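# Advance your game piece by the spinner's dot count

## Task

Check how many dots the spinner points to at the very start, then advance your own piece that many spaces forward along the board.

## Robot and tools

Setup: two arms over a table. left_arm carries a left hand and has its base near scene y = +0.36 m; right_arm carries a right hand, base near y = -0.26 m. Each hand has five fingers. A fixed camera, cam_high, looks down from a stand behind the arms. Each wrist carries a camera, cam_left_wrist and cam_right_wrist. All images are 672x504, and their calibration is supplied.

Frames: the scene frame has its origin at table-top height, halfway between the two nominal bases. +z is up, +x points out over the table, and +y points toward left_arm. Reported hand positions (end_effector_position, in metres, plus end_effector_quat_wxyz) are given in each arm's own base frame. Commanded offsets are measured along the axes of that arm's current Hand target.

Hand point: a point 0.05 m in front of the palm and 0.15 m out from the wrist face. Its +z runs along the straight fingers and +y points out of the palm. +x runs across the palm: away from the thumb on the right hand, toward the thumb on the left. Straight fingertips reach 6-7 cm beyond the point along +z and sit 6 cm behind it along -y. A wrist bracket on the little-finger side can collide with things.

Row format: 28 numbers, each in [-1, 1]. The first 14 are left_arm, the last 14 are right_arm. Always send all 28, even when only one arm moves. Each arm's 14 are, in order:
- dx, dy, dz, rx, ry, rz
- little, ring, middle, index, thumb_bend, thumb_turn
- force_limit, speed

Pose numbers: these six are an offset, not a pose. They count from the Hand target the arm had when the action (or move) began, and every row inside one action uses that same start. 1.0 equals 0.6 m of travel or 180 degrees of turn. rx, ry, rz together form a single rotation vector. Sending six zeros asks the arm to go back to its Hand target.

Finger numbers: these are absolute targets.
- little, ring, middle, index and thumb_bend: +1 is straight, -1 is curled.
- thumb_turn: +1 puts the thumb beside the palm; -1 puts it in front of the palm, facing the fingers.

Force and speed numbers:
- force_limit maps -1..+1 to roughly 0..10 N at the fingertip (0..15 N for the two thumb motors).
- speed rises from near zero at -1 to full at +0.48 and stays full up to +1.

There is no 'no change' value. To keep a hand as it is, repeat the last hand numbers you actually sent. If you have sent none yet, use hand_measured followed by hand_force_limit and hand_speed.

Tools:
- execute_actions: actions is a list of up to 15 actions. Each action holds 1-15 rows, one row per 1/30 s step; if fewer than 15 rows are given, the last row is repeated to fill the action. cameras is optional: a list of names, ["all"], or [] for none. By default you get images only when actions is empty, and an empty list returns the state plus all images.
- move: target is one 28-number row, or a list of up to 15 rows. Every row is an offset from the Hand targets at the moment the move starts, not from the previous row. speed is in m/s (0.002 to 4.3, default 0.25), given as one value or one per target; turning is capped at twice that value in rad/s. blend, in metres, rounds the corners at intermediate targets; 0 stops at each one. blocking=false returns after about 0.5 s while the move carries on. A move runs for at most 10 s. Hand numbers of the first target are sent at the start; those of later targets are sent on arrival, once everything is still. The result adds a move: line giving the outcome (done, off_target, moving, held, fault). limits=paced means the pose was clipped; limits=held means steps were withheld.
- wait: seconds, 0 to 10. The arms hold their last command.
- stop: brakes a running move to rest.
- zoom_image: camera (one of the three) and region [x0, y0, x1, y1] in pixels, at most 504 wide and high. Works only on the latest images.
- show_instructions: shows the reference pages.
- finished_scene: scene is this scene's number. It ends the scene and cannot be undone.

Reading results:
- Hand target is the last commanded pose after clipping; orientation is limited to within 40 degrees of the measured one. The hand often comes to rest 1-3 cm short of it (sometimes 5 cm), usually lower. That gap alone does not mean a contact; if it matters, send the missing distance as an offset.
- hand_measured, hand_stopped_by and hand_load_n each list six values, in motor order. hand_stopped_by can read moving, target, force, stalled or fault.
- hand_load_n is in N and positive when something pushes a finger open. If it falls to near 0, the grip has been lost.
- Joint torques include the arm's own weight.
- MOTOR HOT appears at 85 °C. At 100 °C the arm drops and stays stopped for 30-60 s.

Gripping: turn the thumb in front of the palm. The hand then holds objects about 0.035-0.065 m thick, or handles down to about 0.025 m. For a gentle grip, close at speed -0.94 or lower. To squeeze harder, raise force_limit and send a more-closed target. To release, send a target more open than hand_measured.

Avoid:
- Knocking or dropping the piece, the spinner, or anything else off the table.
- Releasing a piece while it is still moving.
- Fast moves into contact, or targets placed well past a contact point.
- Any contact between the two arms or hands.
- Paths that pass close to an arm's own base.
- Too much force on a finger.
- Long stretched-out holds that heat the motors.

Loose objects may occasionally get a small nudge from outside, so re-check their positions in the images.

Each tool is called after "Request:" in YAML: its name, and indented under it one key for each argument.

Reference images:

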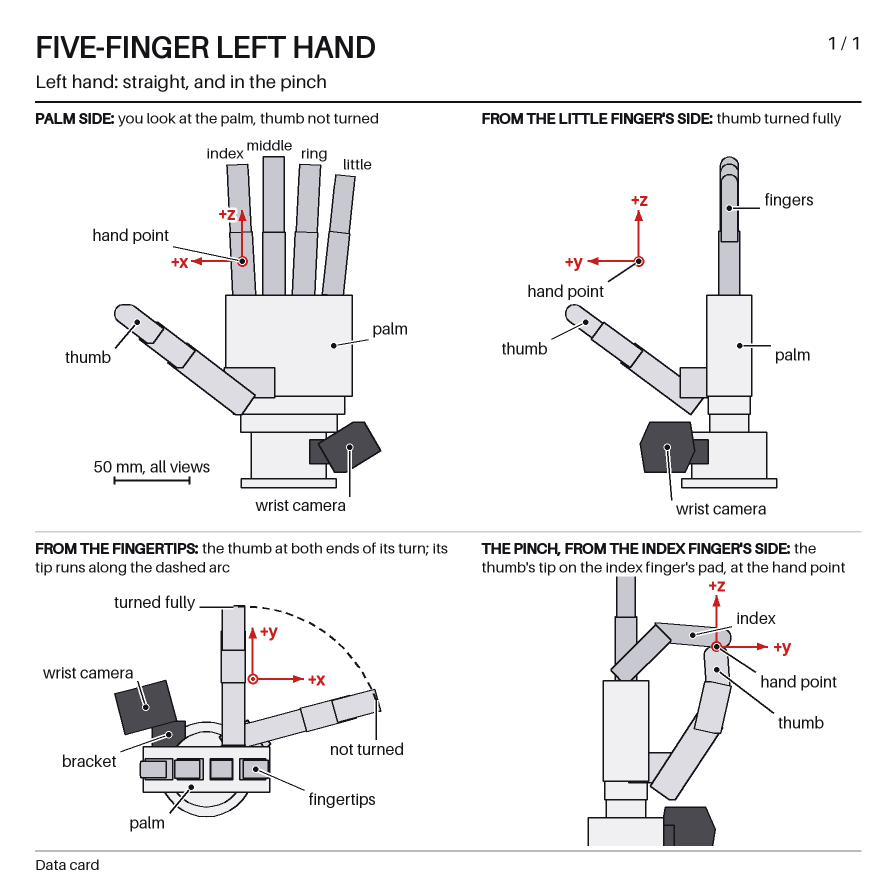

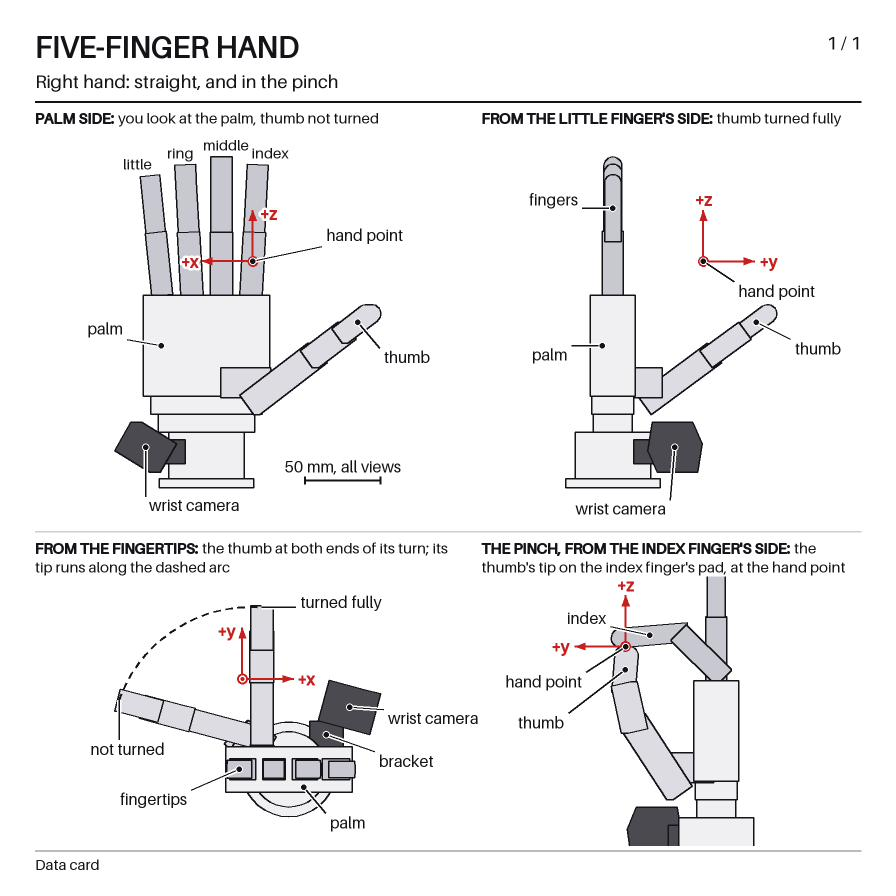

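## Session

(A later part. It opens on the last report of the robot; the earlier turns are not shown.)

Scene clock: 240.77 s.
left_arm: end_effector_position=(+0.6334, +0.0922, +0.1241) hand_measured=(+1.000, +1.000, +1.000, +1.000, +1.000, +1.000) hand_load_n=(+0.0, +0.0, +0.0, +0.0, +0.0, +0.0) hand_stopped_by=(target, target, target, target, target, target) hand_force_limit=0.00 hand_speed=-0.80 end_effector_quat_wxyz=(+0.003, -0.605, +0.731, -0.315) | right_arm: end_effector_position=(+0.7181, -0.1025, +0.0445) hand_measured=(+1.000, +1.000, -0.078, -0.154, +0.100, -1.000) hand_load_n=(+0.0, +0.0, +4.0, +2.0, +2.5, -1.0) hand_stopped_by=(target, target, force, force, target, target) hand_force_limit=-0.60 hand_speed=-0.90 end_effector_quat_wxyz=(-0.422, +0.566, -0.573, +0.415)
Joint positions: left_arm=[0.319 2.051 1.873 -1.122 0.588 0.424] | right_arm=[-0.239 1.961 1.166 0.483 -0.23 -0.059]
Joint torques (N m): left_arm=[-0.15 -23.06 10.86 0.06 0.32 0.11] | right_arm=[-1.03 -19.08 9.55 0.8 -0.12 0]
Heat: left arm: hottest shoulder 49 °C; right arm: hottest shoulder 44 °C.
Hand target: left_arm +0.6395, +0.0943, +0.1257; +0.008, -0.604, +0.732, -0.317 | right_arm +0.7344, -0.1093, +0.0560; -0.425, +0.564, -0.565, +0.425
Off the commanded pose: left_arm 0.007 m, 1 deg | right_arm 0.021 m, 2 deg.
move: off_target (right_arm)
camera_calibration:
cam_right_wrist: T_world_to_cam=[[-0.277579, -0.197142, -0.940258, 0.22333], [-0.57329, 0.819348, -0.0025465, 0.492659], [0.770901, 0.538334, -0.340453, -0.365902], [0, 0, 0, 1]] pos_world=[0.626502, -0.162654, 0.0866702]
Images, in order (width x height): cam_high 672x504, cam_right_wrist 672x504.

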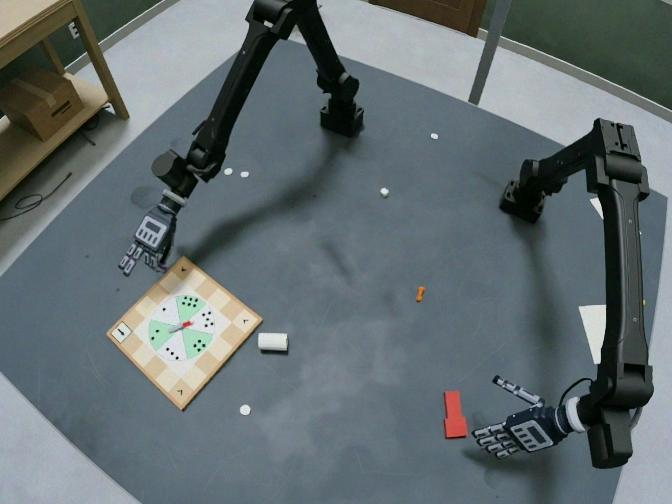

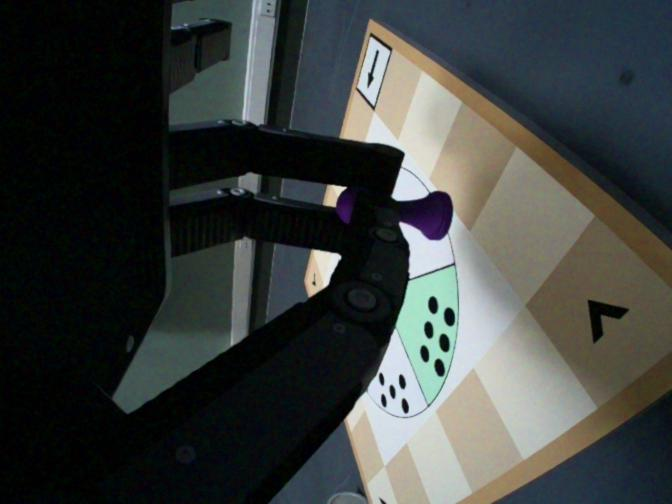

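Request:
move:
  target: [0,0,0,0,0,0, 1,1,1,1,1,1, 0,-0.8, -0.0255,0.0748,0.0138,0,0,0, 1,1,-0.4,-0.4,0.1,-1,-0.6,-0.9]
  speed: 0.06
  cameras: ["cam_right_wrist"]

Scene clock: 264.80 s.
left_arm: end_effector_position=(+0.6334, +0.0922, +0.1241) hand_measured=(+1.000, +1.000, +1.000, +1.000, +1.000, +1.000) hand_load_n=(+0.0, +0.0, +0.0, +0.0, +0.0, +0.0) hand_stopped_by=(target, target, target, target, target, target) hand_force_limit=0.00 hand_speed=-0.80 end_effector_quat_wxyz=(+0.003, -0.605, +0.731, -0.315) | right_arm: end_effector_position=(+0.7228, -0.0996, +0.0087) hand_measured=(+1.000, +1.000, -0.078, -0.154, +0.100, -1.000) hand_load_n=(-0.5, +0.0, +4.0, +2.0, +2.5, -1.0) hand_stopped_by=(target, target, force, force, target, target) hand_force_limit=-0.60 hand_speed=-0.90 end_effector_quat_wxyz=(-0.419, +0.565, -0.573, +0.420)
Joint positions: left_arm=[0.319 2.051 1.873 -1.122 0.588 0.424] | right_arm=[-0.229 2.038 1.167 0.564 -0.211 -0.06]
Joint torques (N m): left_arm=[-0.26 -23.18 10.86 0.05 0.32 0.12] | right_arm=[0.09 -19.6 6.72 1.99 0.04 0.08]
Heat: left arm: hottest shoulder 50 °C; right arm: hottest shoulder 43 °C.
Hand target: left_arm +0.6395, +0.0943, +0.1257; +0.008, -0.604, +0.732, -0.317 | right_arm +0.7300, -0.0940, +0.0106; -0.425, +0.564, -0.565, +0.425
Off the commanded pose: left_arm 0.007 m, 1 deg | right_arm 0.009 m, 1 deg.
move: done
camera_calibration:
cam_right_wrist: T_world_to_cam=[[-0.276251, -0.201678, -0.939687, 0.190053], [-0.566886, 0.823734, -0.0101376, 0.488705], [0.776097, 0.529894, -0.341886, -0.38779], [0, 0, 0, 1]] pos_world=[0.630505, -0.158746, 0.050965]
Images, in order (width x height): cam_right_wrist 672x504.

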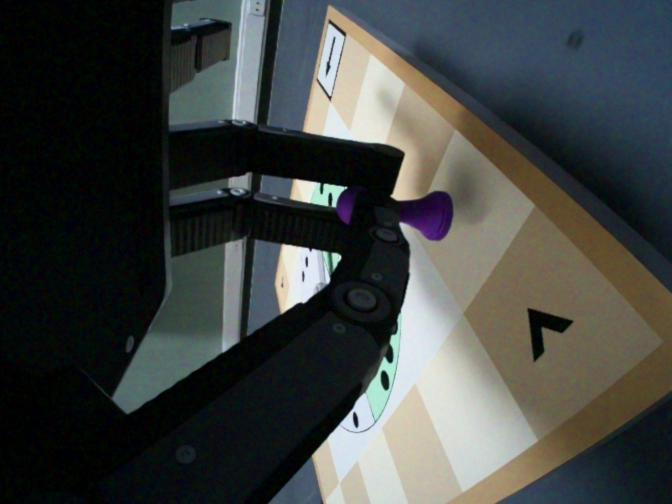

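Request:
zoom_image:
  camera: "cam_right_wrist"
  region: [380, 110, 560, 340]

Scaled by 2.191 from the camera's 672x504 image, which has a finer 960x720 frame.

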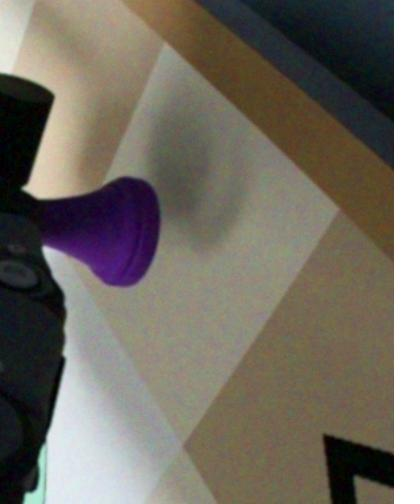

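Request:
move:
  target: [0,0,0,0,0,0, 1,1,1,1,1,1, 0,-0.8, -0.01,0.018,0.0157,0,0,0, 1,1,-0.4,-0.4,0.1,-1,-0.6,-0.9]
  speed: 0.03
  cameras: ["cam_right_wrist"]

Scene clock: 276.13 s.
left_arm: end_effector_position=(+0.6334, +0.0922, +0.1241) hand_measured=(+1.000, +1.000, +1.000, +1.000, +1.000, +1.000) hand_load_n=(+0.0, +0.0, +0.0, +0.0, +0.0, +0.0) hand_stopped_by=(target, target, target, target, target, target) hand_force_limit=0.00 hand_speed=-0.80 end_effector_quat_wxyz=(+0.003, -0.605, +0.731, -0.315) | right_arm: end_effector_position=(+0.7245, -0.0946, -0.0023) hand_measured=(+1.000, +1.000, -0.078, -0.154, +0.100, -1.000) hand_load_n=(+0.0, +0.0, +4.0, +1.5, +1.5, -1.0) hand_stopped_by=(target, target, force, force, target, target) hand_force_limit=-0.60 hand_speed=-0.90 end_effector_quat_wxyz=(-0.418, +0.565, -0.573, +0.422)
Joint positions: left_arm=[0.319 2.051 1.873 -1.122 0.588 0.424] | right_arm=[-0.218 2.061 1.167 0.589 -0.199 -0.059]
Joint torques (N m): left_arm=[-0.09 -23.06 10.88 0.08 0.32 0.11] | right_arm=[0.32 -18.9 7.6 1.77 0.03 0.11]
Heat: left arm: hottest shoulder 50 °C; right arm: hottest shoulder 45 °C.
Hand target: left_arm +0.6395, +0.0943, +0.1257; +0.008, -0.604, +0.732, -0.317 | right_arm +0.7361, -0.0879, -0.0025; -0.426, +0.564, -0.565, +0.425
Off the commanded pose: left_arm 0.007 m, 1 deg | right_arm 0.013 m, 1 deg.
move: off_target (right_arm)
camera_calibration:
cam_right_wrist: T_world_to_cam=[[-0.275502, -0.204655, -0.939263, 0.180372], [-0.565696, 0.824499, -0.0137213, 0.484648], [0.77723, 0.527557, -0.342924, -0.3966], [0, 0, 0, 1]] pos_world=[0.632106, -0.153448, 0.0400633]
Images, in order (width x height): cam_right_wrist 672x504.

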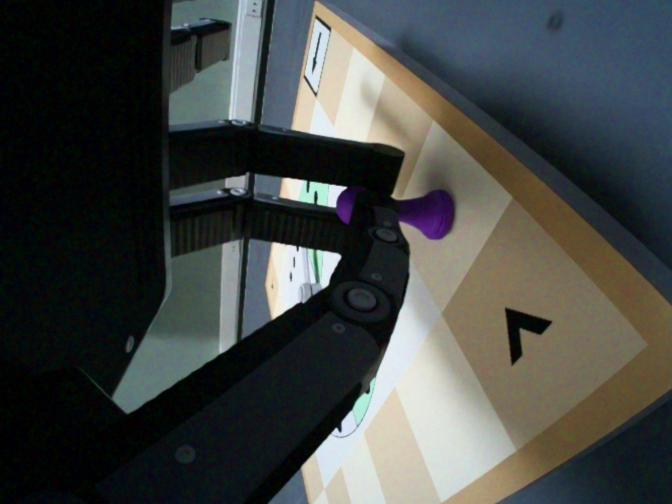

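Request:
zoom_image:
  camera: "cam_right_wrist"
  region: [370, 110, 540, 330]

Scaled by 2.291 from the camera's 672x504 image, which has a finer 960x720 frame.

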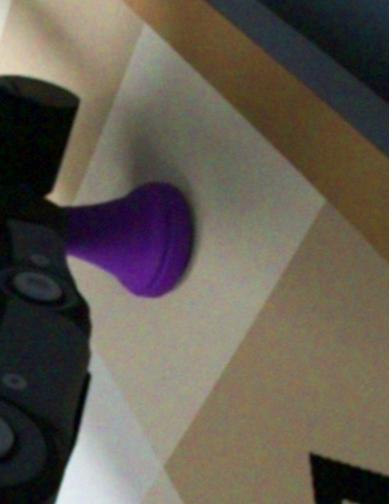

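Request:
move:
  target:
    - [0,0,0,0,0,0, 1,1,1,1,1,1, 0,-0.8, 0,0,0,0,0,0, 1,1,0.08,0.0,0.2,-1,-0.6,-0.9]
    - [0,0,0,0,0,0, 1,1,1,1,1,1, 0,-0.8, 0,0,0,0,0,0, 1,1,0.4,0.4,0.35,-1,-0.6,-0.6]
  speed: 0.03
  cameras: ["cam_right_wrist"]

Scene clock: 286.80 s.
left_arm: end_effector_position=(+0.6334, +0.0922, +0.1241) hand_measured=(+1.000, +1.000, +1.000, +1.000, +1.000, +1.000) hand_load_n=(+0.0, +0.0, +0.5, +0.0, -0.5, +0.0) hand_stopped_by=(target, target, target, target, target, target) hand_force_limit=0.00 hand_speed=-0.80 end_effector_quat_wxyz=(+0.003, -0.605, +0.731, -0.315) | right_arm: end_effector_position=(+0.7232, -0.0935, -0.0096) hand_measured=(+1.000, +1.000, +0.400, +0.400, +0.350, -1.000) hand_load_n=(+0.0, +0.0, +0.0, +0.0, +0.5, +0.0) hand_stopped_by=(target, target, target, target, target, target) hand_force_limit=-0.60 hand_speed=-0.60 end_effector_quat_wxyz=(-0.416, +0.567, -0.575, +0.418)
Joint positions: left_arm=[0.319 2.051 1.873 -1.122 0.588 0.424] | right_arm=[-0.217 2.072 1.167 0.589 -0.199 -0.059]
Joint torques (N m): left_arm=[-0.09 -23.12 10.91 0.06 0.32 0.1] | right_arm=[0.21 -19.72 7.54 1.77 0.02 0.11]
Heat: left arm: hottest shoulder 50 °C; right arm: hottest shoulder 45 °C.
Hand target: left_arm +0.6395, +0.0943, +0.1257; +0.008, -0.604, +0.732, -0.317 | right_arm +0.7361, -0.0880, -0.0024; -0.426, +0.564, -0.565, +0.425
Off the commanded pose: left_arm 0.007 m, 1 deg | right_arm 0.016 m, 2 deg.
move: off_target (right_arm); target 2's new numbers were sent with right_arm's hand 0.016 m and 2 deg from that target
camera_calibration:
cam_right_wrist: T_world_to_cam=[[-0.284751, -0.202883, -0.936886, 0.180327], [-0.566704, 0.823899, -0.00617522, 0.483621], [0.773152, 0.529178, -0.34958, -0.395749], [0, 0, 0, 1]] pos_world=[0.631392, -0.152448, 0.033586]
Images, in order (width x height): cam_right_wrist 672x504.

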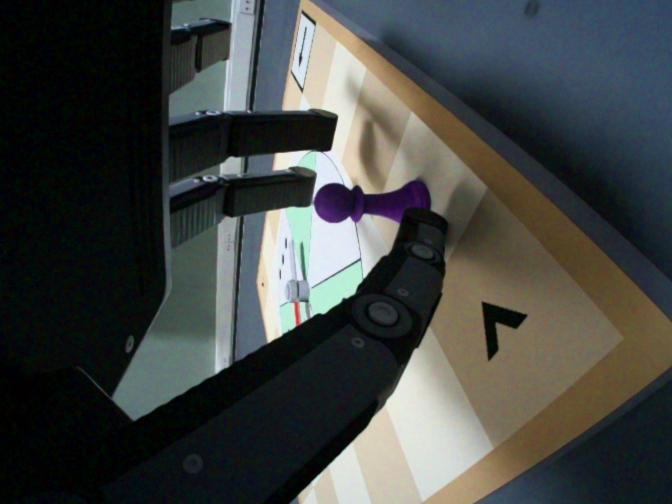

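Request:
move:
  target:
    - [0,0,0,0,0,0, 1,1,1,1,1,1, 0,-0.8, 0,0,0,0,0,0, 1,1,1,1,0.352,-1,-0.6,0]
    - [0,0,0,0,0,0, 1,1,1,1,1,1, 0,-0.8, 0,-0.0572,-0.103,0,0,0, 1,1,1,1,0.352,-1,-0.6,0]
    - [0,0,0,0,0,0, 1,1,1,1,1,1, 0,-0.8, 0,-0.25,-0.15,0,0,0, 1,1,1,1,0.352,-1,-0.6,0]
  speed: [0.05,0.08,0.15]
  blend: [0,0.01,0]
  cameras: ["cam_high","cam_right_wrist"]

Scene clock: 297.73 s.
left_arm: end_effector_position=(+0.6334, +0.0922, +0.1241) hand_measured=(+1.000, +1.000, +1.000, +1.000, +1.000, +1.000) hand_load_n=(+0.0, +0.0, +0.0, -0.5, +0.0, +0.0) hand_stopped_by=(target, target, target, target, target, target) hand_force_limit=0.00 hand_speed=-0.80 end_effector_quat_wxyz=(+0.003, -0.605, +0.731, -0.315) | right_arm: end_effector_position=(+0.6759, -0.0803, +0.1342) hand_measured=(+1.000, +1.000, +1.000, +1.000, +0.352, -1.000) hand_load_n=(-0.5, +0.0, +0.0, +0.0, +0.0, +0.0) hand_stopped_by=(target, target, target, target, target, target) hand_force_limit=-0.60 hand_speed=0.00 end_effector_quat_wxyz=(-0.416, +0.573, -0.577, +0.406)
Joint positions: left_arm=[0.319 2.051 1.873 -1.122 0.588 0.424] | right_arm=[-0.217 1.707 1.099 0.27 -0.213 -0.059]
Joint torques (N m): left_arm=[-0.09 -23.06 10.86 0.1 0.32 0.11] | right_arm=[-1.2 -18.78 10.47 0.84 -0.08 0.06]
Heat: left arm: hottest shoulder 50 °C; right arm: hottest shoulder 45 °C.
Hand target: left_arm +0.6395, +0.0943, +0.1257; +0.008, -0.604, +0.732, -0.317 | right_arm +0.6909, -0.0881, +0.1666; -0.426, +0.564, -0.565, +0.425
Off the commanded pose: left_arm 0.007 m, 1 deg | right_arm 0.037 m, 3 deg.
move: off_target (right_arm)
camera_calibration:
cam_right_wrist: T_world_to_cam=[[-0.301341, -0.198241, -0.932681, 0.31524], [-0.577639, 0.816187, 0.0131499, 0.451008], [0.758635, 0.542715, -0.360462, -0.303377], [0, 0, 0, 1]] pos_world=[0.585666, -0.140966, 0.178732]
Images, in order (width x height): cam_high 672x504, cam_right_wrist 672x504.

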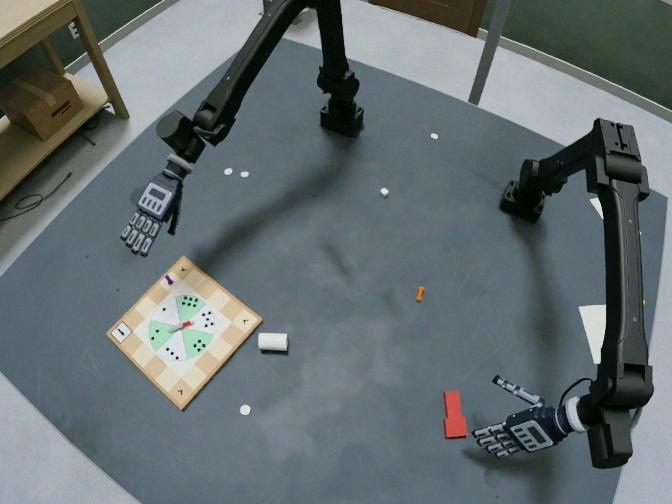

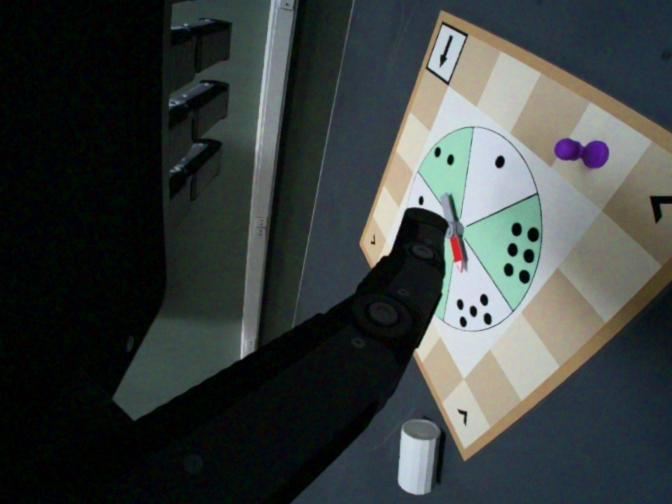

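Request:
finished_scene:
  scene: 1

The scene is finished: the task was done.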